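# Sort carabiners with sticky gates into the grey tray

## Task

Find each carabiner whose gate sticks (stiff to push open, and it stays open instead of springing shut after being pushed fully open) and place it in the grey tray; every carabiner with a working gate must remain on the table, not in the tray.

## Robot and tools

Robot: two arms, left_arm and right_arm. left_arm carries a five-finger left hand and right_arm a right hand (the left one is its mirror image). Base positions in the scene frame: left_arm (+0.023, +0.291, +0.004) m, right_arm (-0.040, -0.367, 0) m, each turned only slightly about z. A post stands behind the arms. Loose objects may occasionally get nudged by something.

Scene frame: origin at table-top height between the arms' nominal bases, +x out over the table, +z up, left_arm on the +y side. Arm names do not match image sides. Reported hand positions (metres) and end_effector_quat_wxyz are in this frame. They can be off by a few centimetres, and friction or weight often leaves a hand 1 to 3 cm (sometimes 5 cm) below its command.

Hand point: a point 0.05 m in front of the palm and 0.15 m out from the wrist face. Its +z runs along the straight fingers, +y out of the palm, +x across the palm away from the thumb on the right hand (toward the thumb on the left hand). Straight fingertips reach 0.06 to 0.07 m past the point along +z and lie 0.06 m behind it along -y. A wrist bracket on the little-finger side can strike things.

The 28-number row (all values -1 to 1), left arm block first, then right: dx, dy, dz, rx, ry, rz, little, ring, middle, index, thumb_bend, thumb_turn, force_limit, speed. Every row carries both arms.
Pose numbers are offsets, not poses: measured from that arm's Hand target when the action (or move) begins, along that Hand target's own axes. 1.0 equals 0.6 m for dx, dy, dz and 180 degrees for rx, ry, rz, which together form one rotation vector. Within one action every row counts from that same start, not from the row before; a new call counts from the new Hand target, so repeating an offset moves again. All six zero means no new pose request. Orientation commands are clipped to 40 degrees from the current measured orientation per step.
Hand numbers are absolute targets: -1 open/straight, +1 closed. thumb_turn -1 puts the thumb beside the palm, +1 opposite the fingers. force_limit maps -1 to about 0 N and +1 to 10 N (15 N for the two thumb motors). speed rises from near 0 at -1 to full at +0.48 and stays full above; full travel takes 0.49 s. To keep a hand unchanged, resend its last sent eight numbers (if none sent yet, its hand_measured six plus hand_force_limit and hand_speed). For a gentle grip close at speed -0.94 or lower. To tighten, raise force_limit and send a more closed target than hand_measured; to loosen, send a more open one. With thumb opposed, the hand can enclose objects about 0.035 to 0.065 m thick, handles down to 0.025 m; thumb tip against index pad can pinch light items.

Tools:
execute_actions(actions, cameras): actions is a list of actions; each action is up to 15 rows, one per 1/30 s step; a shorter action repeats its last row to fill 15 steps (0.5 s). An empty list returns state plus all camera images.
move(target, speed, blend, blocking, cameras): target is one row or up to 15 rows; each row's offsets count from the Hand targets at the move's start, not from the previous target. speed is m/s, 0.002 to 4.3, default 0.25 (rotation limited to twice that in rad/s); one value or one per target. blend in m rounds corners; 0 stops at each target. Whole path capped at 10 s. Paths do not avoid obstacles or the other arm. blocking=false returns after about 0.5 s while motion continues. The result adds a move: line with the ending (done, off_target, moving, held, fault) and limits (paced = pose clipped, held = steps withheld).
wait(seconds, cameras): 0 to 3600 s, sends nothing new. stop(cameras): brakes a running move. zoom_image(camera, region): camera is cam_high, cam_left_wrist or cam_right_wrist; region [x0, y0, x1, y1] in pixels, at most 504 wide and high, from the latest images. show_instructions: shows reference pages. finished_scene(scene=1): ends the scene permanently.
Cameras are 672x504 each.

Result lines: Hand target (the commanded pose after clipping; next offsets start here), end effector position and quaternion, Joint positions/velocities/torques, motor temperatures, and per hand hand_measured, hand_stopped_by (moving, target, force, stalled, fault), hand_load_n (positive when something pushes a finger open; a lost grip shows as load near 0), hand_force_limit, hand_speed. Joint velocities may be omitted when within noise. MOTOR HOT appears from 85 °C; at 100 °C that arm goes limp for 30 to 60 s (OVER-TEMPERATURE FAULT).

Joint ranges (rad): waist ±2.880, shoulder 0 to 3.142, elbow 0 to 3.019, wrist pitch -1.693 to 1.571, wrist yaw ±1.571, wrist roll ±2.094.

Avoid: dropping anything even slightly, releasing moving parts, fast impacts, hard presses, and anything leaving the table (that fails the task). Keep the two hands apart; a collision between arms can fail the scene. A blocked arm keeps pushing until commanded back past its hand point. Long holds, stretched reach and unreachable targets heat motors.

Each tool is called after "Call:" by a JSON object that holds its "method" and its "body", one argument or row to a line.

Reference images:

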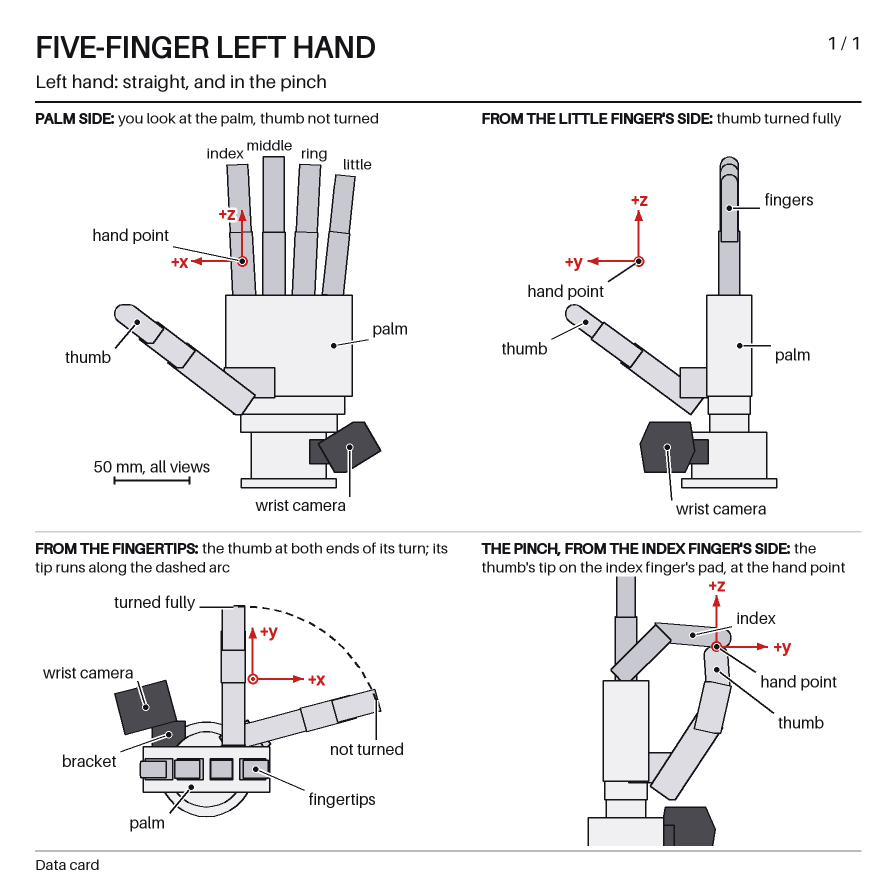

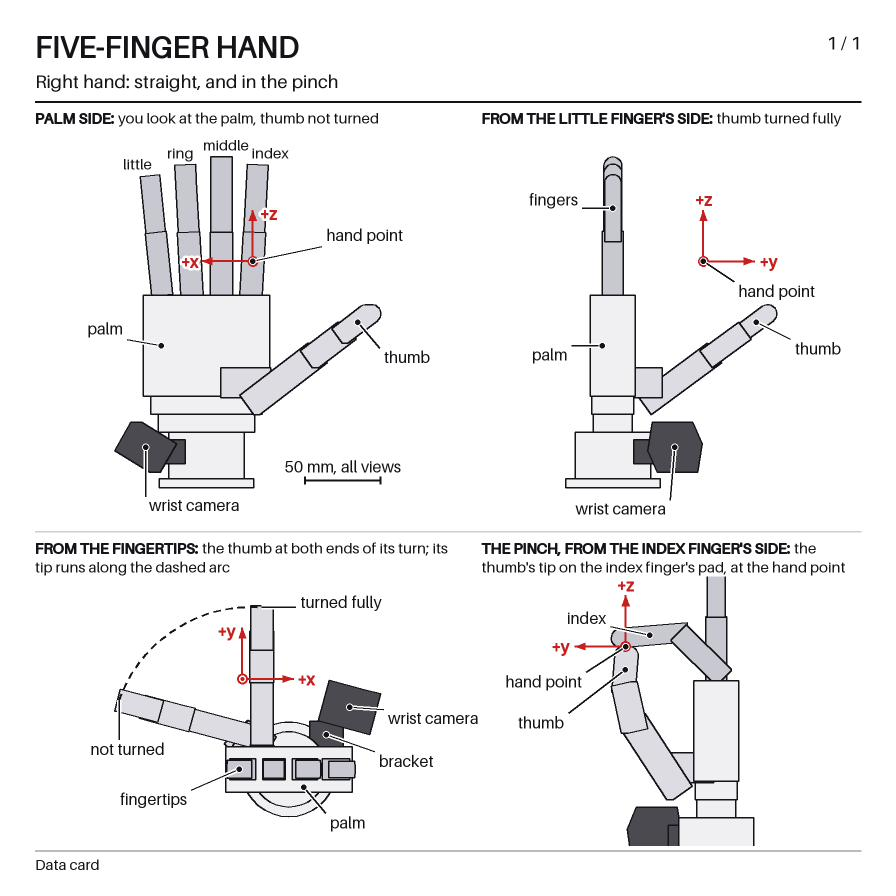

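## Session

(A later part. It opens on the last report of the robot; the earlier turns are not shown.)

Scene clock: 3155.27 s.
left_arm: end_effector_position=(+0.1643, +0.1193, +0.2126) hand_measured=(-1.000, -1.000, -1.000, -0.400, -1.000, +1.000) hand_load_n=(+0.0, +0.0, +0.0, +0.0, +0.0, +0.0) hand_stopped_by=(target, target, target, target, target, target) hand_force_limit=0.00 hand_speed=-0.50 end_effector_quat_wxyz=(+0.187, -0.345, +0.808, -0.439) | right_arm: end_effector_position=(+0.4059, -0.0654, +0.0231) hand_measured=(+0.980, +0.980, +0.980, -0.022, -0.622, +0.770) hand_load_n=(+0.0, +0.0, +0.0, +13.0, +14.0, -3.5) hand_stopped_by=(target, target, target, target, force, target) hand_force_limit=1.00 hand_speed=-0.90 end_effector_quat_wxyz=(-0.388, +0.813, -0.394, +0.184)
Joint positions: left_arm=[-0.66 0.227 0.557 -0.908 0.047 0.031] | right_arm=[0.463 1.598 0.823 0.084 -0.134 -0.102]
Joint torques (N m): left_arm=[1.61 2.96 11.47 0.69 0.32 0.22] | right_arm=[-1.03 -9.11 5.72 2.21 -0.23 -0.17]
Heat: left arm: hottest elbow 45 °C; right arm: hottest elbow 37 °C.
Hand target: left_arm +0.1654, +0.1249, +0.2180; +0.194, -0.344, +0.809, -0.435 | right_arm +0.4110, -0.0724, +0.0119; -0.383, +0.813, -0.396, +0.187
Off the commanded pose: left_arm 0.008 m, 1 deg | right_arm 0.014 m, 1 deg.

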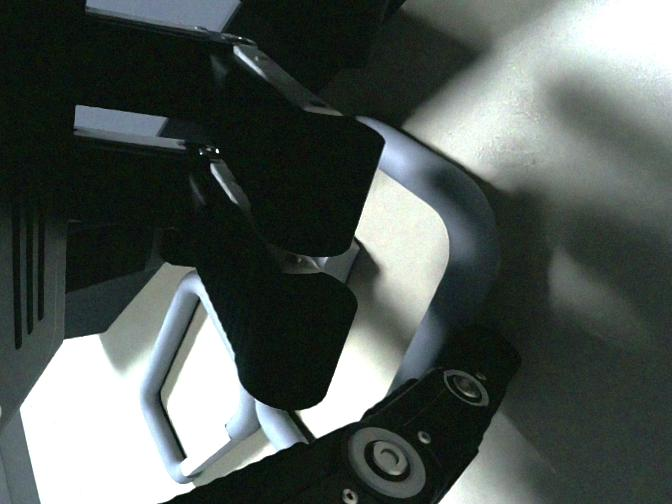

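Call:
{"method": "wait", "body": {
  "seconds": 0.1,
  "cameras": ["cam_high", "cam_left_wrist", "cam_right_wrist"]
}}

Call:
{"method": "zoom_image", "body": {
  "camera": "cam_high",
  "region": [330, 220, 440, 320]
}}

Call:
{"method": "zoom_image", "body": {
  "camera": "cam_right_wrist",
  "region": [200, 90, 540, 430]
}}

Scene clock: 3166.87 s.
left_arm: end_effector_position=(+0.1643, +0.1193, +0.2126) hand_measured=(-1.000, -1.000, -1.000, -0.400, -1.000, +1.000) hand_load_n=(+0.0, +0.0, +0.0, +0.0, +0.0, +0.0) hand_stopped_by=(target, target, target, target, target, target) hand_force_limit=0.00 hand_speed=-0.50 end_effector_quat_wxyz=(+0.187, -0.345, +0.808, -0.439) | right_arm: end_effector_position=(+0.4059, -0.0654, +0.0231) hand_measured=(+0.980, +0.980, +0.980, -0.022, -0.622, +0.770) hand_load_n=(+0.0, +0.0, +0.0, +13.0, +14.5, -3.0) hand_stopped_by=(target, target, target, target, force, target) hand_force_limit=1.00 hand_speed=-0.90 end_effector_quat_wxyz=(-0.388, +0.813, -0.394, +0.184)
Joint positions: left_arm=[-0.66 0.227 0.557 -0.908 0.047 0.031] | right_arm=[0.463 1.598 0.823 0.084 -0.134 -0.102]
Joint torques (N m): left_arm=[1.61 2.9 11.45 0.68 0.31 0.22] | right_arm=[-1.49 -9.52 5.97 2.25 -0.21 -0.18]
Heat: left arm: hottest elbow 45 °C; right arm: hottest elbow 37 °C.
Hand target: left_arm +0.1654, +0.1249, +0.2180; +0.194, -0.344, +0.809, -0.435 | right_arm +0.4110, -0.0724, +0.0119; -0.383, +0.813, -0.396, +0.187
Off the commanded pose: left_arm 0.008 m, 1 deg | right_arm 0.014 m, 1 deg.
wait: 0.10 s; at rest from the start

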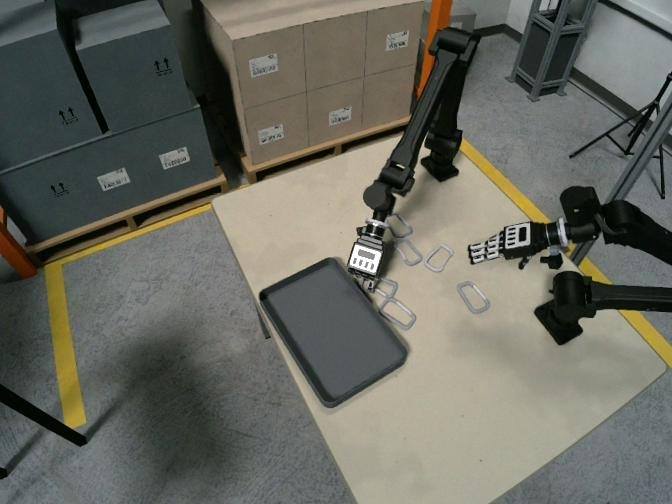

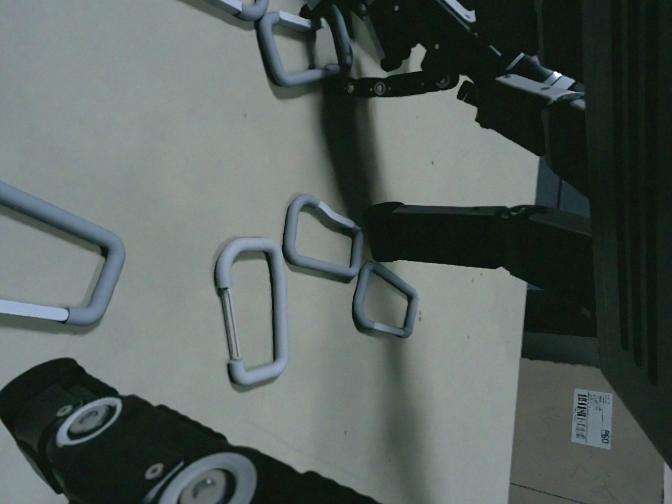

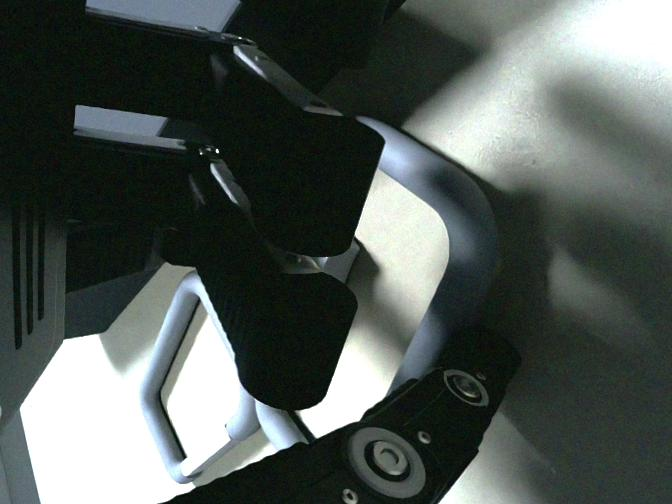

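Scaled by 4.582 from the camera's image (finer frame: 960x720).

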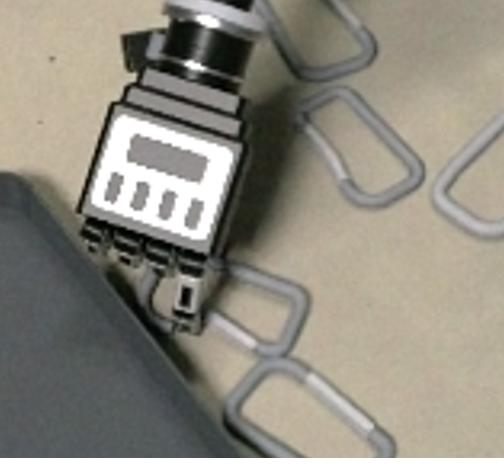

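Scaled by 1.482 from the camera's image (finer frame: 960x720).

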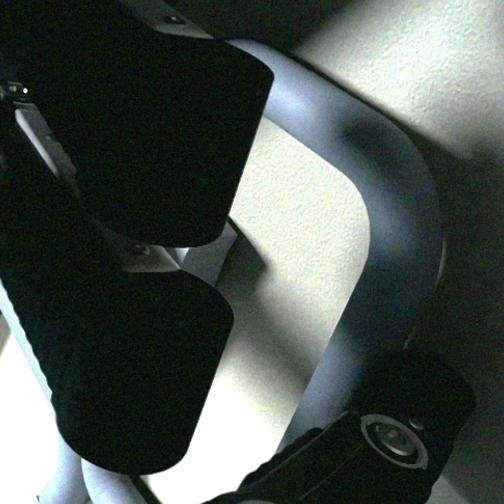

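Call:
{"method": "zoom_image", "body": {
  "camera": "cam_left_wrist",
  "region": [230, 0, 380, 100]
}}

Scaled by 3.360 from the camera's image (finer frame: 960x720).

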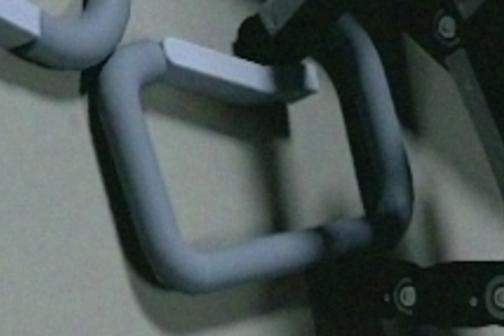

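Call:
{"method": "execute_actions", "body": {
  "actions": [
    [[0,0,0,0,0,0,-1,-1,-1,-0.4,-1,1,0,-0.5,0,0,0,0,0,0,0.98,0.98,0.98,-0.02,-0.8,0.77,0.5,-0.85]],
    [[0,0,0,0,0,0,-1,-1,-1,-0.4,-1,1,0,-0.5,0,0,0,0,0,0,0.98,0.98,0.98,-0.02,-0.8,0.77,0.5,-0.85]]
  ],
  "cameras": ["cam_left_wrist"]
}}

Call:
{"method": "zoom_image", "body": {
  "camera": "cam_left_wrist",
  "region": [230, 0, 380, 100]
}}

Scene clock: 3286.63 s.
left_arm: end_effector_position=(+0.1643, +0.1193, +0.2126) hand_measured=(-1.000, -1.000, -1.000, -0.400, -1.000, +1.000) hand_load_n=(+0.0, +0.0, +0.0, +0.0, +0.0, +0.0) hand_stopped_by=(target, target, target, target, target, target) hand_force_limit=0.00 hand_speed=-0.50 end_effector_quat_wxyz=(+0.187, -0.345, +0.808, -0.439) | right_arm: end_effector_position=(+0.4059, -0.0654, +0.0231) hand_measured=(+0.980, +0.980, +0.980, -0.022, -0.802, +0.770) hand_load_n=(-0.5, +0.0, +0.0, +7.0, +6.5, +0.0) hand_stopped_by=(target, target, target, target, target, target) hand_force_limit=0.50 hand_speed=-0.85 end_effector_quat_wxyz=(-0.388, +0.813, -0.394, +0.184)
Joint positions: left_arm=[-0.66 0.227 0.557 -0.908 0.047 0.031] | right_arm=[0.463 1.598 0.823 0.084 -0.134 -0.102]
Joint torques (N m): left_arm=[1.61 2.84 11.47 0.69 0.32 0.22] | right_arm=[-1.14 -9.58 5.91 2.32 -0.22 -0.15]
Motor temperatures (°C): left_arm=[27 27 45 28 26 28] | right_arm=[28 31 35 26 26 27]
Heat: left arm: hottest elbow 45 °C; right arm: hottest elbow 35 °C.
Hand target: left_arm +0.1654, +0.1249, +0.2180; +0.194, -0.344, +0.809, -0.435 | right_arm +0.4110, -0.0724, +0.0119; -0.383, +0.813, -0.396, +0.187
Off the commanded pose: left_arm 0.008 m, 1 deg | right_arm 0.014 m, 1 deg.

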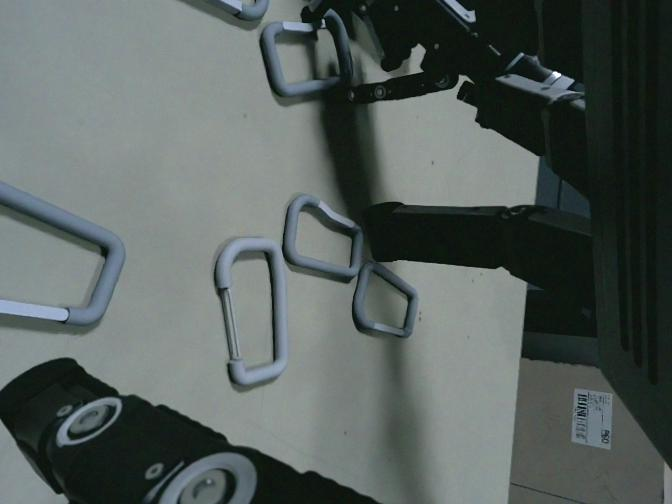

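Scaled by 3.360 from the camera's image (finer frame: 960x720).

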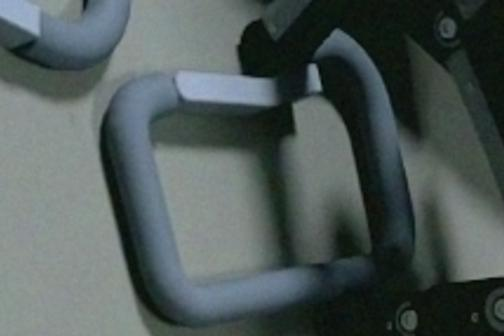

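Call:
{"method": "execute_actions", "body": {
  "actions": [
    [[0,0,0,0,0,0,-1,-1,-1,-0.4,-1,1,0,-0.5,0,0,0,0,0,0,0.98,0.98,0.98,-0.02,-1,0.77,0.5,-0.8]],
    [[0,0,0,0,0,0,-1,-1,-1,-0.4,-1,1,0,-0.5,0,0,0,0,0,0,0.98,0.98,0.98,-0.2,-1,0.77,0.5,-0.6]]
  ]
}}

Call:
{"method": "move", "body": {
  "target": [
    [0,0,0,0,0,0,-1,-1,-1,-0.4,-1,1,0,-0.5,0,-0.0644,-0.053,0,0,0,0.98,0.98,0.98,-0.2,-1,0.77,0,0],
    [0,0,0,0,0,0,-1,-1,-1,-0.4,-1,1,0,-0.5,0.017,-0.0644,-0.053,0,0,0,0.98,0.98,0.98,-0.2,-1,0.77,0,0],
    [0,0,0,0,0,0,-1,-1,-1,-0.4,-1,1,0,-0.5,0.017,0,0,0,0,0,0.98,0.98,0.98,-0.2,-1,0.77,0,0]
  ],
  "speed": 0.08,
  "cameras": ["cam_right_wrist", "cam_left_wrist"]
}}

Call:
{"method": "zoom_image", "body": {
  "camera": "cam_left_wrist",
  "region": [230, 0, 380, 100]
}}

Scene clock: 3295.07 s.
left_arm: end_effector_position=(+0.1643, +0.1193, +0.2126) hand_measured=(-1.000, -1.000, -1.000, -0.400, -1.000, +1.000) hand_load_n=(+0.0, +0.0, +0.0, +0.0, -0.5, +0.0) hand_stopped_by=(target, target, target, target, target, target) hand_force_limit=0.00 hand_speed=-0.50 end_effector_quat_wxyz=(+0.187, -0.345, +0.808, -0.439) | right_arm: end_effector_position=(+0.4069, -0.0663, +0.0235) hand_measured=(+0.980, +0.980, +0.980, -0.200, -1.000, +0.770) hand_load_n=(+0.0, +0.5, +0.0, -3.0, +0.0, +0.0) hand_stopped_by=(target, target, target, target, target, target) hand_force_limit=0.50 hand_speed=-0.60 end_effector_quat_wxyz=(-0.388, +0.812, -0.395, +0.185)
Joint positions: left_arm=[-0.66 0.227 0.557 -0.908 0.047 0.031] | right_arm=[0.46 1.598 0.823 0.086 -0.136 -0.102]
Joint torques (N m): left_arm=[1.61 2.96 11.45 0.7 0.32 0.23] | right_arm=[-1.14 -9.29 5.83 2.1 -0.18 -0.16]
Heat: left arm: hottest elbow 45 °C; right arm: hottest elbow 35 °C.
Hand target: left_arm +0.1654, +0.1249, +0.2180; +0.194, -0.344, +0.809, -0.435 | right_arm +0.4110, -0.0723, +0.0119; -0.383, +0.813, -0.396, +0.186
Off the commanded pose: left_arm 0.008 m, 1 deg | right_arm 0.014 m, 1 deg.

Scene clock: 3298.23 s.
left_arm: end_effector_position=(+0.1643, +0.1193, +0.2126) hand_measured=(-1.000, -1.000, -1.000, -0.400, -1.000, +1.000) hand_load_n=(+0.0, +0.0, +0.0, +0.0, +0.0, +0.0) hand_stopped_by=(target, target, target, target, target, target) hand_force_limit=0.00 hand_speed=-0.50 end_effector_quat_wxyz=(+0.187, -0.345, +0.808, -0.439) | right_arm: end_effector_position=(+0.4137, -0.0763, +0.0240) hand_measured=(+0.980, +0.980, +0.980, -0.200, -1.000, +0.770) hand_load_n=(+0.0, +0.0, +0.0, +0.0, +0.0, +0.0) hand_stopped_by=(target, target, target, target, target, target) hand_force_limit=0.00 hand_speed=0.00 end_effector_quat_wxyz=(-0.387, +0.812, -0.397, +0.185)
Joint positions: left_arm=[-0.66 0.227 0.557 -0.908 0.047 0.031] | right_arm=[0.434 1.6 0.829 0.077 -0.151 -0.118]
Joint torques (N m): left_arm=[1.55 2.96 11.44 0.68 0.32 0.22] | right_arm=[-0.56 -9 5.96 2.37 -0.23 -0.19]
Heat: left arm: hottest elbow 45 °C; right arm: hottest elbow 36 °C.
Hand target: left_arm +0.1654, +0.1249, +0.2180; +0.194, -0.344, +0.809, -0.435 | right_arm +0.4172, -0.0804, +0.0118; -0.383, +0.813, -0.396, +0.187
Off the commanded pose: left_arm 0.008 m, 1 deg | right_arm 0.013 m, 0 deg.
move: off_target (right_arm)
Images, in order (width x height): cam_left_wrist 672x504, cam_right_wrist 672x504.

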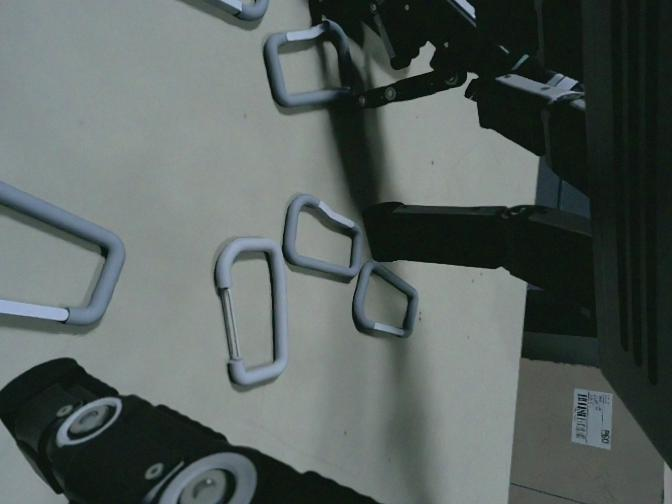

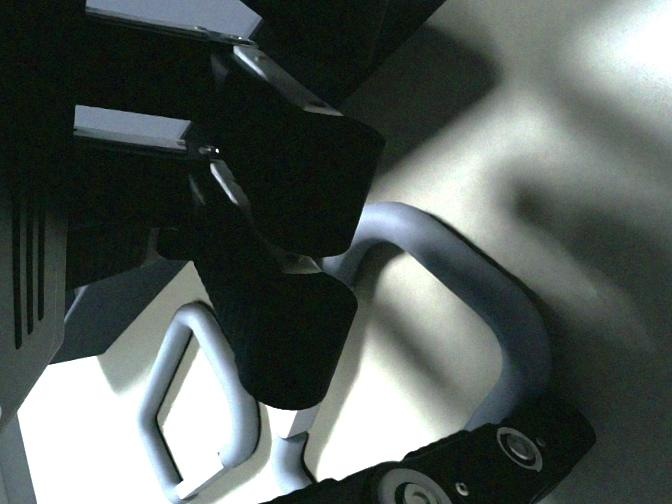

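Scaled by 3.360 from the camera's image (finer frame: 960x720).

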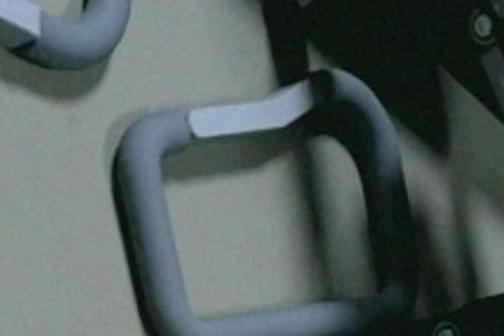

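Call:
{"method": "move", "body": {
  "target": [
    [0,0,0,0,0,0,-1,-1,-1,-0.4,-1,1,0,-0.5,0,-0.0644,-0.053,0,0,0,0.98,0.98,0.98,-0.25,-1,0.77,0,0],
    [0,0,0,0,0,0,-1,-1,-1,-0.4,-1,1,0,-0.5,-0.021,-0.0644,-0.053,0,0,0,0.98,0.98,0.98,-0.25,-1,0.77,0,0],
    [0,0,0,0,0,0,-1,-1,-1,-0.4,-1,1,0,-0.5,-0.021,0,0,0,0,0,0.98,0.98,0.98,-0.25,-1,0.77,0,0]
  ],
  "speed": 0.08,
  "cameras": ["cam_right_wrist", "cam_left_wrist"]
}}

Call:
{"method": "zoom_image", "body": {
  "camera": "cam_left_wrist",
  "region": [230, 0, 380, 100]
}}

Scene clock: 3306.50 s.
left_arm: end_effector_position=(+0.1643, +0.1193, +0.2126) hand_measured=(-1.000, -1.000, -1.000, -0.400, -1.000, +1.000) hand_load_n=(+0.0, +0.0, +0.0, +0.0, +0.0, +0.0) hand_stopped_by=(target, target, target, target, target, target) hand_force_limit=0.00 hand_speed=-0.50 end_effector_quat_wxyz=(+0.187, -0.345, +0.808, -0.439) | right_arm: end_effector_position=(+0.4131, -0.0776, +0.0245) hand_measured=(+0.980, +0.980, +0.980, -0.250, -1.000, +0.770) hand_load_n=(+0.0, +0.0, +0.0, +0.0, +0.5, +0.5) hand_stopped_by=(target, target, target, target, target, target) hand_force_limit=0.00 hand_speed=0.00 end_effector_quat_wxyz=(-0.385, +0.810, -0.398, +0.191)
Joint positions: left_arm=[-0.66 0.227 0.557 -0.908 0.047 0.031] | right_arm=[0.437 1.594 0.821 0.083 -0.137 -0.116]
Joint torques (N m): left_arm=[1.55 2.9 11.45 0.69 0.32 0.23] | right_arm=[0.79 -9.11 5.93 2.35 0.01 0]
Heat: left arm: hottest elbow 45 °C; right arm: hottest elbow 36 °C.
Hand target: left_arm +0.1654, +0.1249, +0.2180; +0.194, -0.344, +0.809, -0.435 | right_arm +0.4094, -0.0704, +0.0119; -0.383, +0.813, -0.396, +0.186
Off the commanded pose: left_arm 0.008 m, 1 deg | right_arm 0.015 m, 1 deg.
move: off_target (right_arm)
Images, in order (width x height): cam_left_wrist 672x504, cam_right_wrist 672x504.

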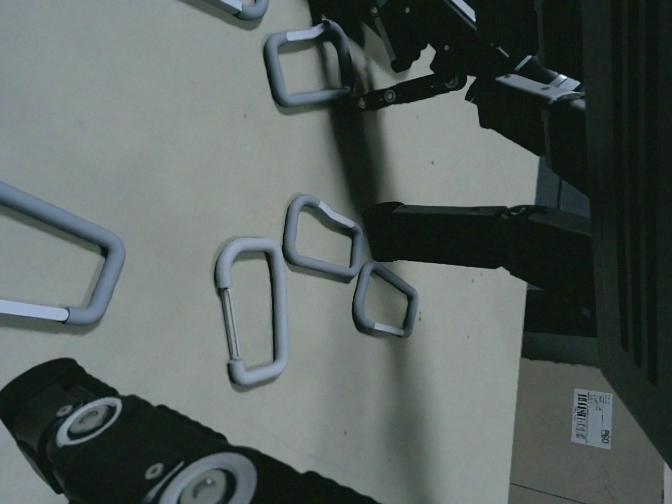

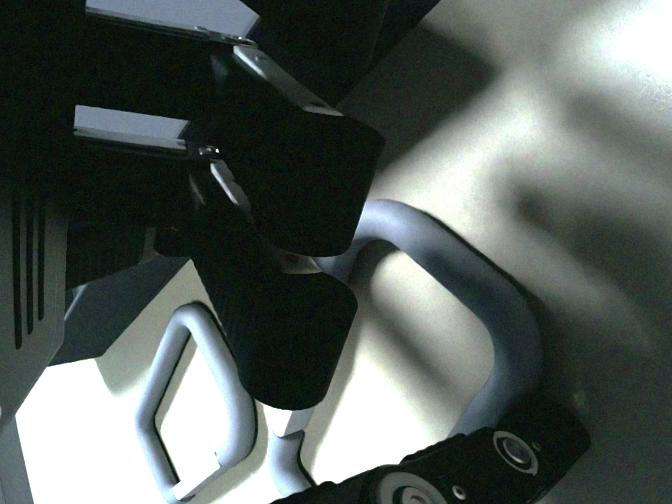

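Scaled by 3.360 from the camera's image (finer frame: 960x720).

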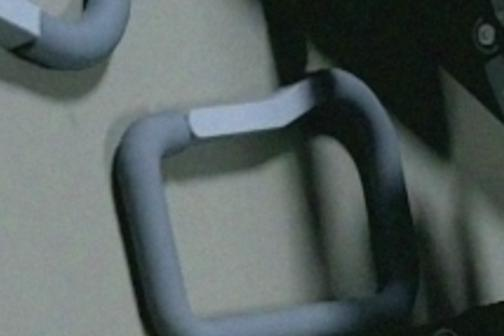

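Call:
{"method": "move", "body": {
  "target": [
    [0,0,0,0,0,0,-1,-1,-1,-0.4,-1,1,0,-0.5,0,-0.0644,-0.053,0,0,0,0.98,0.98,0.98,-0.25,-1,0.77,0,0],
    [0,0,0,0,0,0,-1,-1,-1,-0.4,-1,1,0,-0.5,-0.009,-0.0644,-0.053,0,0,0,0.98,0.98,0.98,-0.25,-1,0.77,0,0],
    [0,0,0,0,0,0,-1,-1,-1,-0.4,-1,1,0,-0.5,-0.009,0,0,0,0,0,0.98,0.98,0.98,-0.25,-1,0.77,0,0]
  ],
  "speed": 0.08,
  "cameras": ["cam_right_wrist", "cam_left_wrist"]
}}

Call:
{"method": "zoom_image", "body": {
  "camera": "cam_left_wrist",
  "region": [230, 0, 380, 100]
}}

Scene clock: 3314.23 s.
left_arm: end_effector_position=(+0.1643, +0.1193, +0.2126) hand_measured=(-1.000, -1.000, -1.000, -0.400, -1.000, +1.000) hand_load_n=(+0.0, +0.0, +0.0, +0.0, +0.0, +0.0) hand_stopped_by=(target, target, target, target, target, target) hand_force_limit=0.00 hand_speed=-0.50 end_effector_quat_wxyz=(+0.187, -0.345, +0.808, -0.439) | right_arm: end_effector_position=(+0.4084, -0.0716, +0.0240) hand_measured=(+0.980, +0.980, +0.980, -0.250, -1.000, +0.770) hand_load_n=(+0.0, +0.0, +0.0, +0.0, +0.0, +0.0) hand_stopped_by=(target, target, target, target, target, target) hand_force_limit=0.00 hand_speed=0.00 end_effector_quat_wxyz=(-0.385, +0.812, -0.395, +0.191)
Joint positions: left_arm=[-0.66 0.227 0.557 -0.908 0.047 0.031] | right_arm=[0.454 1.592 0.818 0.085 -0.128 -0.112]
Joint torques (N m): left_arm=[1.55 2.9 11.45 0.66 0.32 0.23] | right_arm=[0.97 -9.29 5.85 2.26 0.01 0.06]
Heat: left arm: hottest elbow 45 °C; right arm: hottest elbow 36 °C.
Hand target: left_arm +0.1654, +0.1249, +0.2180; +0.194, -0.344, +0.809, -0.435 | right_arm +0.4062, -0.0662, +0.0119; -0.383, +0.813, -0.396, +0.186
Off the commanded pose: left_arm 0.008 m, 1 deg | right_arm 0.013 m, 1 deg.
move: off_target (right_arm)
Images, in order (width x height): cam_left_wrist 672x504, cam_right_wrist 672x504.

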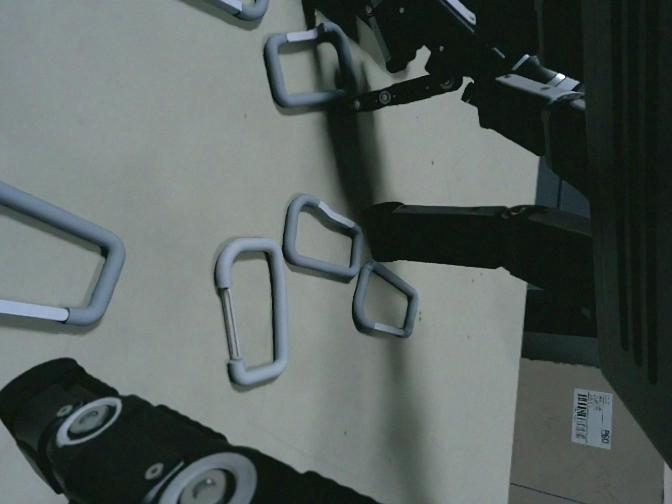

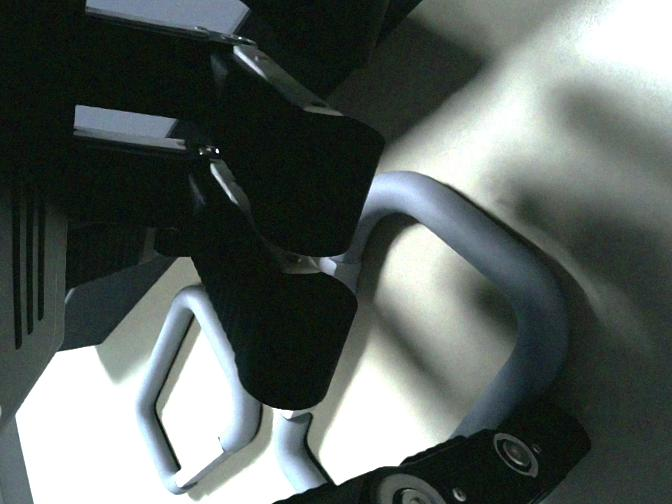

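Scaled by 3.360 from the camera's image (finer frame: 960x720).

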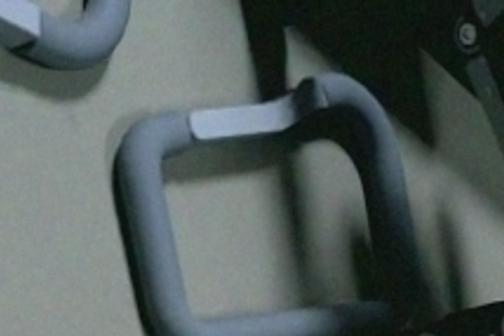

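Call:
{"method": "execute_actions", "body": {
  "actions": [
    [[0,0,0,0,0,0,-1,-1,-1,-0.4,-1,1,0,-0.5,0,0,0,0,0,0,0.98,0.98,0.98,-0.02,-1,0.77,-0.4,-0.85]],
    [[0,0,0,0,0,0,-1,-1,-1,-0.4,-1,1,0,-0.5,0,0,0,0,0,0,0.98,0.98,0.98,-0.02,-1,0.77,-0.4,-0.85]],
    [[0,0,0,0,0,0,-1,-1,-1,-0.4,-1,1,0,-0.5,0,0,0,0,0,0,0.98,0.98,0.98,-0.02,-0.8,0.77,-0.3,-0.85]],
    [[0,0,0,0,0,0,-1,-1,-1,-0.4,-1,1,0,-0.5,0,0,0,0,0,0,0.98,0.98,0.98,-0.02,-0.8,0.77,0.2,-0.88]],
    [[0,0,0,0,0,0,-1,-1,-1,-0.4,-1,1,0,-0.5,0,0,0,0,0,0,0.98,0.98,0.98,-0.02,-0.79,0.77,0.6,-0.9]]
  ],
  "cameras": ["cam_right_wrist", "cam_left_wrist"]
}}

Call:
{"method": "zoom_image", "body": {
  "camera": "cam_left_wrist",
  "region": [230, 0, 380, 100]
}}

Scene clock: 3324.97 s.
left_arm: end_effector_position=(+0.1643, +0.1193, +0.2126) hand_measured=(-1.000, -1.000, -1.000, -0.400, -1.000, +1.000) hand_load_n=(+0.0, +0.0, +0.0, +0.0, +0.0, +0.0) hand_stopped_by=(target, target, target, target, target, target) hand_force_limit=0.00 hand_speed=-0.50 end_effector_quat_wxyz=(+0.187, -0.345, +0.808, -0.439) | right_arm: end_effector_position=(+0.4081, -0.0708, +0.0235) hand_measured=(+0.980, +0.980, +0.980, -0.022, -0.926, +0.770) hand_load_n=(+0.0, +0.0, +0.0, +10.5, +11.5, +0.0) hand_stopped_by=(target, target, target, target, force, target) hand_force_limit=0.60 hand_speed=-0.90 end_effector_quat_wxyz=(-0.385, +0.812, -0.395, +0.191)
Joint positions: left_arm=[-0.66 0.227 0.557 -0.908 0.047 0.031] | right_arm=[0.455 1.594 0.818 0.087 -0.128 -0.112]
Joint torques (N m): left_arm=[1.67 2.84 11.45 0.69 0.32 0.22] | right_arm=[1.08 -9.23 5.91 2.25 0.05 0.02]
Heat: left arm: hottest elbow 45 °C; right arm: hottest elbow 36 °C.
Hand target: left_arm +0.1654, +0.1249, +0.2180; +0.194, -0.344, +0.809, -0.435 | right_arm +0.4061, -0.0662, +0.0118; -0.383, +0.813, -0.396, +0.186
Off the commanded pose: left_arm 0.008 m, 1 deg | right_arm 0.013 m, 1 deg.
Images, in order (width x height): cam_left_wrist 672x504, cam_right_wrist 672x504.

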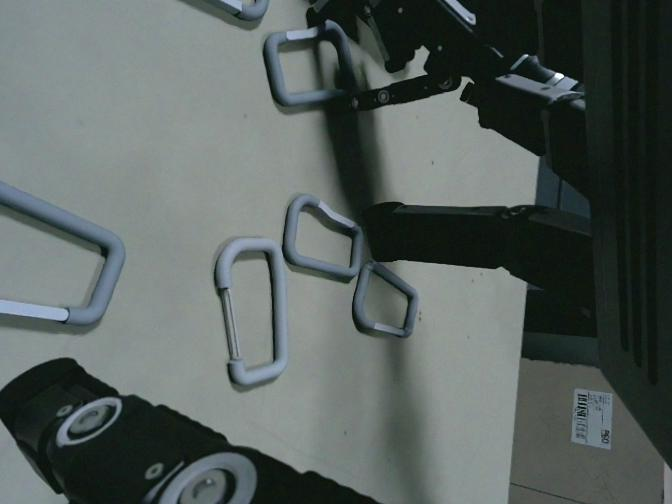

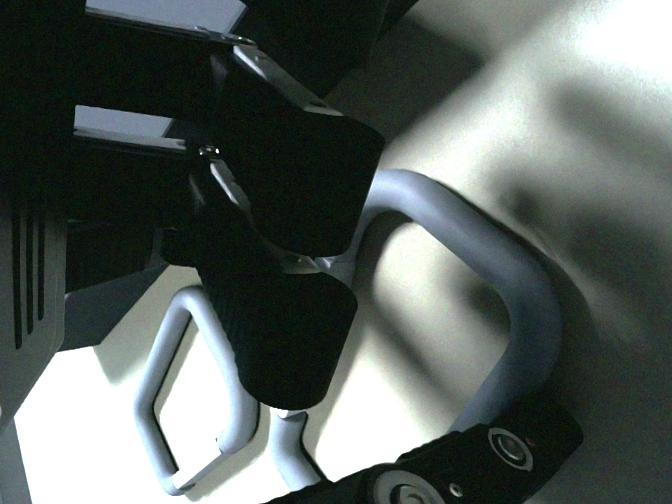

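Scaled by 3.360 from the camera's image (finer frame: 960x720).

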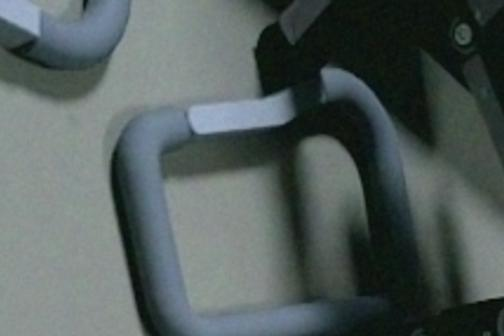

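Call:
{"method": "execute_actions", "body": {
  "actions": [
    [[0,0,0,0,0,0,-1,-1,-1,-0.4,-1,1,0,-0.5,0,0,0,0,0,0,0.98,0.98,0.98,-0.02,-1,0.77,0.5,-0.8]],
    [[0,0,0,0,0,0,-1,-1,-1,-0.4,-1,1,0,-0.5,0,0,0,0,0,0,0.98,0.98,0.98,-0.3,-1,0.77,0.5,-0.6]]
  ]
}}

Call:
{"method": "move", "body": {
  "target": [
    [0,0,0,0,0,0,-1,-1,-1,-0.4,-1,1,0,-0.5,0,-0.1544,-0.1271,0,0,0,0.98,0.98,0.98,-0.3,-1,0.77,0,-0.5],
    [0,0,0,0,0,0,-1,-1,-1,-0.4,-1,1,0,-0.5,0.4598,-0.1365,-0.333,0,0.2145,0.1766,-1,-1,-1,-1,-1,0.77,0,-0.5]
  ],
  "speed": 0.25,
  "cameras": ["all"]
}}

Scene clock: 3356.67 s.
left_arm: end_effector_position=(+0.1643, +0.1193, +0.2126) hand_measured=(-1.000, -1.000, -1.000, -0.400, -1.000, +1.000) hand_load_n=(+0.0, +0.0, +0.0, +0.0, +0.0, +0.0) hand_stopped_by=(target, target, target, target, target, target) hand_force_limit=0.00 hand_speed=-0.50 end_effector_quat_wxyz=(+0.187, -0.345, +0.808, -0.439) | right_arm: end_effector_position=(+0.4094, -0.0719, +0.0239) hand_measured=(+0.980, +0.980, +0.980, -0.300, -1.000, +0.770) hand_load_n=(+0.0, +0.0, +0.0, -3.0, +0.0, +0.0) hand_stopped_by=(target, target, target, target, target, target) hand_force_limit=0.50 hand_speed=-0.60 end_effector_quat_wxyz=(-0.386, +0.811, -0.396, +0.192)
Joint positions: left_arm=[-0.66 0.227 0.557 -0.908 0.047 0.031] | right_arm=[0.452 1.594 0.818 0.089 -0.128 -0.11]
Joint torques (N m): left_arm=[1.67 2.96 11.45 0.69 0.32 0.23] | right_arm=[1.26 -9.17 5.98 2.13 0.03 0.03]
Heat: left arm: hottest elbow 45 °C; right arm: hottest elbow 36 °C.
Hand target: left_arm +0.1654, +0.1249, +0.2180; +0.194, -0.344, +0.809, -0.435 | right_arm +0.4062, -0.0662, +0.0119; -0.383, +0.813, -0.396, +0.187
Off the commanded pose: left_arm 0.008 m, 1 deg | right_arm 0.014 m, 1 deg.

Scene clock: 3362.50 s.
left_arm: end_effector_position=(+0.1643, +0.1193, +0.2126) hand_measured=(-1.000, -1.000, -1.000, -0.400, -1.000, +1.000) hand_load_n=(+0.0, -0.5, +0.0, +0.0, +0.0, +0.0) hand_stopped_by=(target, target, target, target, target, target) hand_force_limit=0.00 hand_speed=-0.50 end_effector_quat_wxyz=(+0.187, -0.345, +0.808, -0.439) | right_arm: end_effector_position=(+0.4849, -0.3455, +0.1858) hand_measured=(-1.000, -1.000, -1.000, -1.000, -1.000, +0.770) hand_load_n=(-0.5, +0.0, +0.0, +0.0, +0.0, +0.0) hand_stopped_by=(target, target, target, target, target, target) hand_force_limit=0.00 hand_speed=-0.50 end_effector_quat_wxyz=(+0.263, -0.577, +0.700, -0.328)
Joint positions: left_arm=[-0.66 0.227 0.557 -0.908 0.047 0.031] | right_arm=[-0.003 1.31 1.025 -0.433 0.183 0.143]
Joint torques (N m): left_arm=[1.67 2.96 11.45 0.69 0.32 0.22] | right_arm=[-0.5 -8.29 10.86 0.55 0.15 0.05]
Heat: left arm: hottest elbow 45 °C; right arm: hottest elbow 36 °C.
Hand target: left_arm +0.1654, +0.1249, +0.2180; +0.194, -0.344, +0.809, -0.435 | right_arm +0.4960, -0.3463, +0.2022; +0.268, -0.570, +0.703, -0.331
Off the commanded pose: left_arm 0.008 m, 1 deg | right_arm 0.020 m, 1 deg.
move: off_target (right_arm); target 2's new numbers were sent with right_arm's hand 0.020 m and 1 deg from that target

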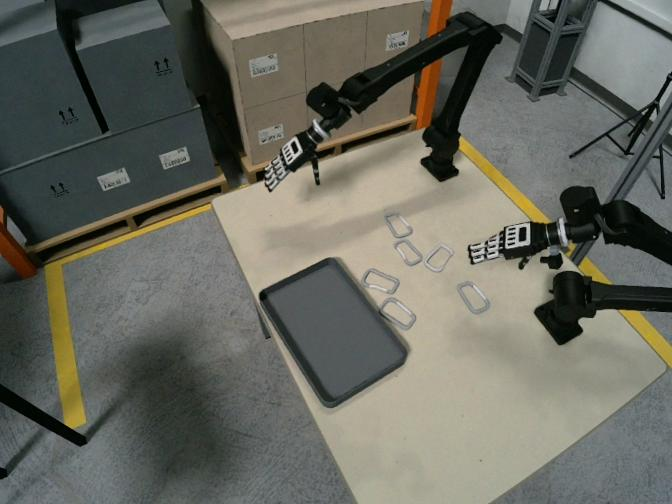

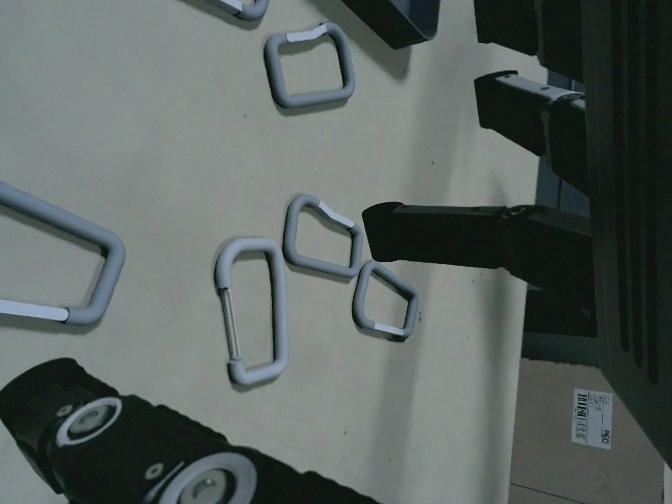

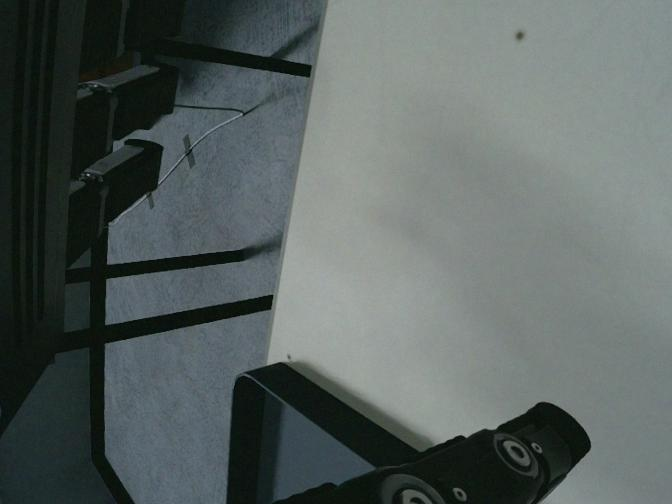

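Call:
{"method": "move", "body": {
  "target": [0.2327,0.0287,0.3623,-0.028,0.0447,0.0291,-1,-1,-0.35,-0.35,-1,1,0,-0.5,0,0,0,0,0,0,-1,-1,-1,-1,-1,0.77,0,-0.5],
  "speed": 0.2,
  "cameras": ["cam_left_wrist"]
}}

Scene clock: 3386.00 s.
left_arm: end_effector_position=(+0.1904, -0.0602, +0.0538) hand_measured=(-1.000, -1.000, -0.350, -0.350, -1.000, +1.000) hand_load_n=(+0.0, +0.0, +0.0, +0.0, +0.0, +0.0) hand_stopped_by=(target, target, target, target, target, target) hand_force_limit=0.00 hand_speed=-0.50 end_effector_quat_wxyz=(+0.144, -0.286, +0.870, -0.374) | right_arm: end_effector_position=(+0.4849, -0.3455, +0.1858) hand_measured=(-1.000, -1.000, -1.000, -1.000, -1.000, +0.770) hand_load_n=(-0.5, +0.0, +0.0, +0.0, +0.0, +0.0) hand_stopped_by=(target, target, target, target, target, target) hand_force_limit=0.00 hand_speed=-0.50 end_effector_quat_wxyz=(+0.263, -0.577, +0.700, -0.328)
Joint positions: left_arm=[-1.065 1.13 0.505 -0.135 -0.166 -0.106] | right_arm=[-0.003 1.31 1.025 -0.433 0.183 0.143]
Joint torques (N m): left_arm=[-0.73 -5.25 13.34 2.39 0.02 -0.12] | right_arm=[-1.03 -8 10.99 0.55 0.16 0.05]
Heat: left arm: hottest elbow 45 °C; right arm: hottest elbow 38 °C.
Hand target: left_arm +0.1959, -0.0939, +0.0829; +0.141, -0.284, +0.854, -0.413 | right_arm +0.4960, -0.3463, +0.2022; +0.268, -0.570, +0.703, -0.331
Off the commanded pose: left_arm 0.045 m, 5 deg | right_arm 0.020 m, 1 deg.
move: off_target (left_arm)

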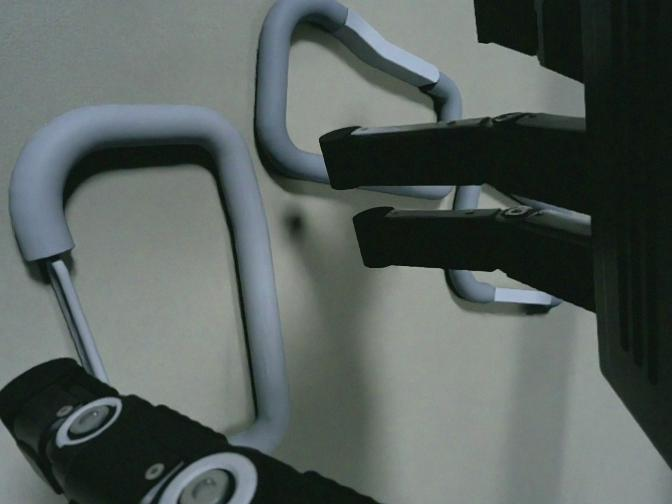

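Call:
{"method": "move", "body": {
  "target": [-0.0158,0.0722,0.0163,0,0,0,-1,-1,-0.35,-0.35,-1,1,0,-0.5,0,0,0,0,0,0,-1,-1,-1,-1,-1,0.77,0,-0.5],
  "speed": 0.08,
  "cameras": ["cam_left_wrist"]
}}

Scene clock: 3397.30 s.
left_arm: end_effector_position=(+0.1915, -0.0669, +0.0396) hand_measured=(-1.000, -1.000, -0.350, -0.350, -1.000, +1.000) hand_load_n=(+0.0, +0.0, +0.0, +0.0, +0.0, +0.0) hand_stopped_by=(target, target, target, target, target, target) hand_force_limit=0.00 hand_speed=-0.50 end_effector_quat_wxyz=(+0.143, -0.283, +0.860, -0.401) | right_arm: end_effector_position=(+0.4849, -0.3455, +0.1858) hand_measured=(-1.000, -1.000, -1.000, -1.000, -1.000, +0.770) hand_load_n=(+0.0, +0.0, +0.0, +0.0, +0.0, +0.0) hand_stopped_by=(target, target, target, target, target, target) hand_force_limit=0.00 hand_speed=-0.50 end_effector_quat_wxyz=(+0.263, -0.577, +0.700, -0.328)
Joint positions: left_arm=[-1.065 1.172 0.454 0.015 -0.156 -0.106] | right_arm=[-0.003 1.31 1.025 -0.433 0.183 0.143]
Joint torques (N m): left_arm=[0.67 -5.3 8.1 2.47 0.2 -0.02] | right_arm=[-0.38 -8 10.99 0.54 0.17 0.04]
Heat: left arm: hottest elbow 47 °C; right arm: hottest elbow 39 °C.
Hand target: left_arm +0.1922, -0.0727, +0.0428; +0.141, -0.284, +0.854, -0.413 | right_arm +0.4960, -0.3463, +0.2022; +0.268, -0.570, +0.703, -0.331
Off the commanded pose: left_arm 0.007 m, 2 deg | right_arm 0.020 m, 1 deg.
move: done

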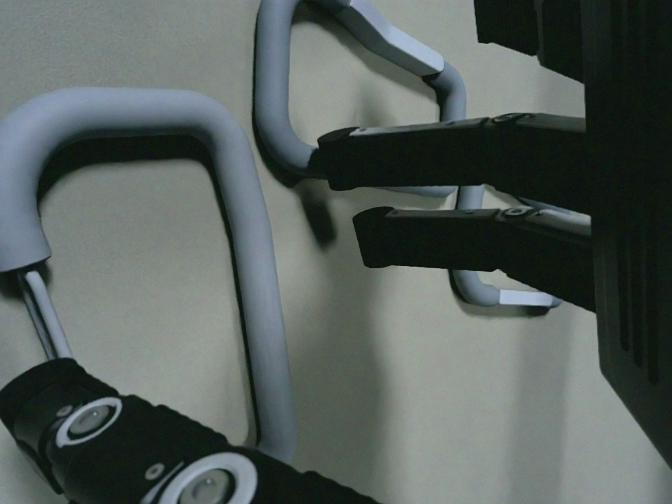

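Call:
{"method": "move", "body": {
  "target": [
    [0,-0.13,-0.1033,0,0,0,-1,-1,-0.35,-0.35,-1,1,0,-0.5,0,0,0,0,0,0,-1,-1,-1,-1,-1,0.77,0,-0.5],
    [-0.1884,0.0475,-0.2652,0,-0.2303,-0.1819,-1,-1,-0.35,-0.35,-1,1,0,-0.5,0,0,0,0,0,0,-1,-1,-1,-1,-1,0.77,0,-0.5]
  ],
  "speed": 0.2,
  "cameras": ["cam_left_wrist"]
}}

Scene clock: 3416.10 s.
left_arm: end_effector_position=(+0.2005, +0.1097, +0.1214) hand_measured=(-1.000, -1.000, -0.350, -0.350, -1.000, +1.000) hand_load_n=(+0.0, +0.0, +0.0, +0.0, +0.0, +0.0) hand_stopped_by=(target, target, target, target, target, target) hand_force_limit=0.00 hand_speed=-0.50 end_effector_quat_wxyz=(-0.309, +0.636, -0.633, +0.314) | right_arm: end_effector_position=(+0.4849, -0.3455, +0.1858) hand_measured=(-1.000, -1.000, -1.000, -1.000, -1.000, +0.770) hand_load_n=(+0.0, +0.0, +0.0, +0.0, +0.0, +0.0) hand_stopped_by=(target, target, target, target, target, target) hand_force_limit=0.00 hand_speed=-0.50 end_effector_quat_wxyz=(+0.263, -0.577, +0.700, -0.328)
Joint positions: left_arm=[-1.133 0.61 0.471 -0.97 -0.818 -0.983] | right_arm=[-0.003 1.31 1.025 -0.433 0.183 0.143]
Joint torques (N m): left_arm=[-0.97 0.85 9.98 -0.01 -0.8 -0.14] | right_arm=[-0.32 -8.35 10.93 0.59 0.17 0.04]
Motor temperatures (°C): left_arm=[27 27 46 29 26 28] | right_arm=[28 31 40 26 26 27]
Heat: left arm: hottest elbow 46 °C; right arm: hottest elbow 40 °C.
Hand target: left_arm +0.1965, +0.1089, +0.1197; -0.310, +0.634, -0.637, +0.310 | right_arm +0.4960, -0.3463, +0.2022; +0.268, -0.570, +0.703, -0.331
Off the commanded pose: left_arm 0.004 m, 1 deg | right_arm 0.020 m, 1 deg.
move: done

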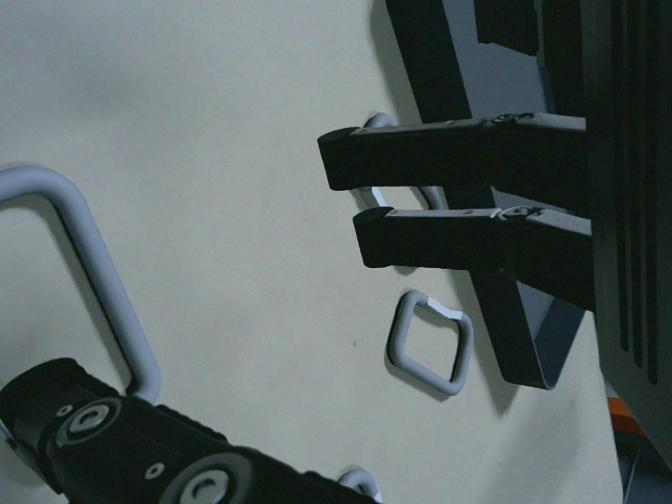

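Call:
{"method": "move", "body": {
  "target": [0.0017,0.0965,0.0797,0,0,0,-1,-1,-0.35,-0.35,-1,1,0,-0.5,0,0,0,0,0,0,-1,-1,-1,-1,-1,0.77,0,-0.5],
  "speed": 0.12,
  "cameras": ["cam_left_wrist"]
}}

Scene clock: 3428.63 s.
left_arm: end_effector_position=(+0.1982, +0.1136, +0.0444) hand_measured=(-1.000, -1.000, -0.350, -0.350, -1.000, +1.000) hand_load_n=(+0.0, -0.5, +0.0, +0.0, +0.0, +0.0) hand_stopped_by=(target, target, target, target, target, target) hand_force_limit=0.00 hand_speed=-0.50 end_effector_quat_wxyz=(-0.315, +0.634, -0.640, +0.300) | right_arm: end_effector_position=(+0.4849, -0.3455, +0.1858) hand_measured=(-1.000, -1.000, -1.000, -1.000, -1.000, +0.770) hand_load_n=(+0.0, +0.0, +0.0, +0.0, +0.0, +0.0) hand_stopped_by=(target, target, target, target, target, target) hand_force_limit=0.00 hand_speed=-0.50 end_effector_quat_wxyz=(+0.263, -0.577, +0.700, -0.328)
Joint positions: left_arm=[-1.136 0.725 0.306 -0.727 -0.819 -0.988] | right_arm=[-0.003 1.31 1.025 -0.433 0.183 0.143]
Joint torques (N m): left_arm=[-0.09 0.56 8.62 1.59 -0.64 0] | right_arm=[-0.73 -8.23 10.85 0.58 0.17 0.07]
Heat: left arm: hottest elbow 45 °C; right arm: hottest elbow 41 °C.
Hand target: left_arm +0.1985, +0.1081, +0.0447; -0.310, +0.634, -0.637, +0.310 | right_arm +0.4960, -0.3463, +0.2022; +0.268, -0.570, +0.703, -0.331
Off the commanded pose: left_arm 0.005 m, 1 deg | right_arm 0.020 m, 1 deg.
move: done

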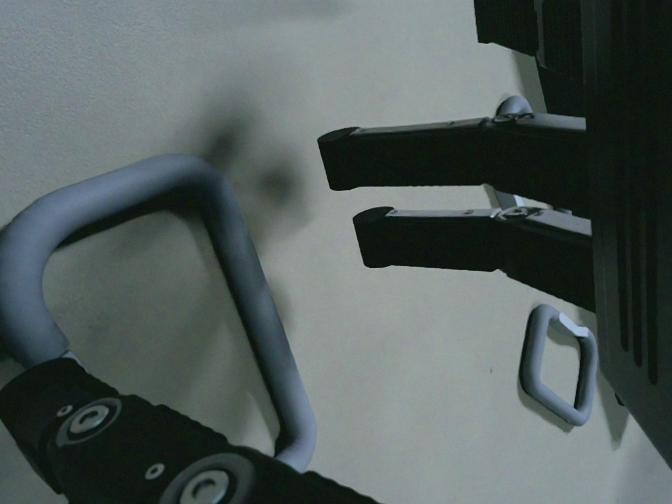

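Call:
{"method": "move", "body": {
  "target": [
    [0.0258,0.0031,-0.0039,0,0,0,-1,-1,-0.35,-0.35,-1,1,0,-0.5,0,0,0,0,0,0,-1,-1,-1,-1,-1,0.77,0,-0.5],
    [0.0258,0.0464,0.0299,0,0,0,-1,-1,-0.35,-0.35,-1,1,0,-0.5,0,0,0,0,0,0,-1,-1,-1,-1,-1,0.77,0,-0.5]
  ],
  "speed": 0.08,
  "cameras": ["cam_left_wrist"]
}}

Scene clock: 3439.93 s.
left_arm: end_effector_position=(+0.2008, +0.0959, +0.0206) hand_measured=(-1.000, -1.000, -0.350, -0.350, -1.000, +1.000) hand_load_n=(+0.0, +0.0, -1.5, +0.0, +0.0, +0.0) hand_stopped_by=(target, target, target, target, target, target) hand_force_limit=0.00 hand_speed=-0.50 end_effector_quat_wxyz=(-0.320, +0.634, -0.633, +0.308) | right_arm: end_effector_position=(+0.4849, -0.3455, +0.1858) hand_measured=(-1.000, -1.000, -1.000, -1.000, -1.000, +0.770) hand_load_n=(+0.0, +0.0, +0.0, +0.0, -0.5, +0.0) hand_stopped_by=(target, target, target, target, target, target) hand_force_limit=0.00 hand_speed=-0.50 end_effector_quat_wxyz=(+0.263, -0.577, +0.700, -0.328)
Joint positions: left_arm=[-1.179 0.885 0.286 -0.576 -0.855 -1.045] | right_arm=[-0.003 1.31 1.025 -0.433 0.183 0.143]
Joint torques (N m): left_arm=[-0.5 0.32 6.83 1.66 0.04 -0.08] | right_arm=[-0.67 -8 10.85 0.55 0.16 0.09]
Heat: left arm: hottest elbow 43 °C; right arm: hottest elbow 41 °C.
Hand target: left_arm +0.1955, +0.0928, +0.0116; -0.310, +0.634, -0.637, +0.309 | right_arm +0.4960, -0.3463, +0.2022; +0.268, -0.570, +0.703, -0.331
Off the commanded pose: left_arm 0.011 m, 1 deg | right_arm 0.020 m, 1 deg.
move: off_target (left_arm)

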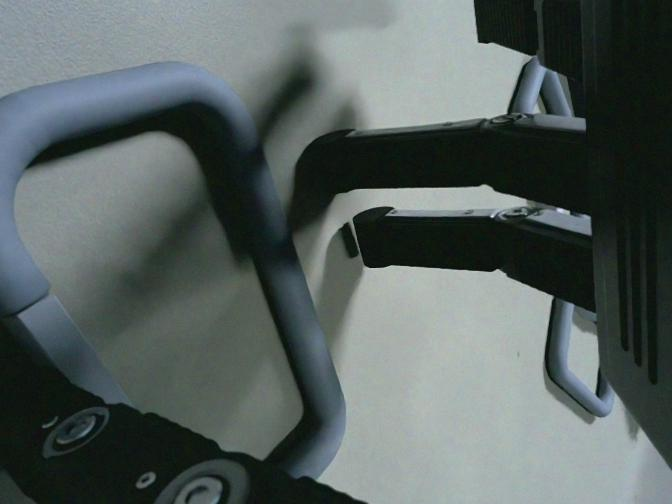

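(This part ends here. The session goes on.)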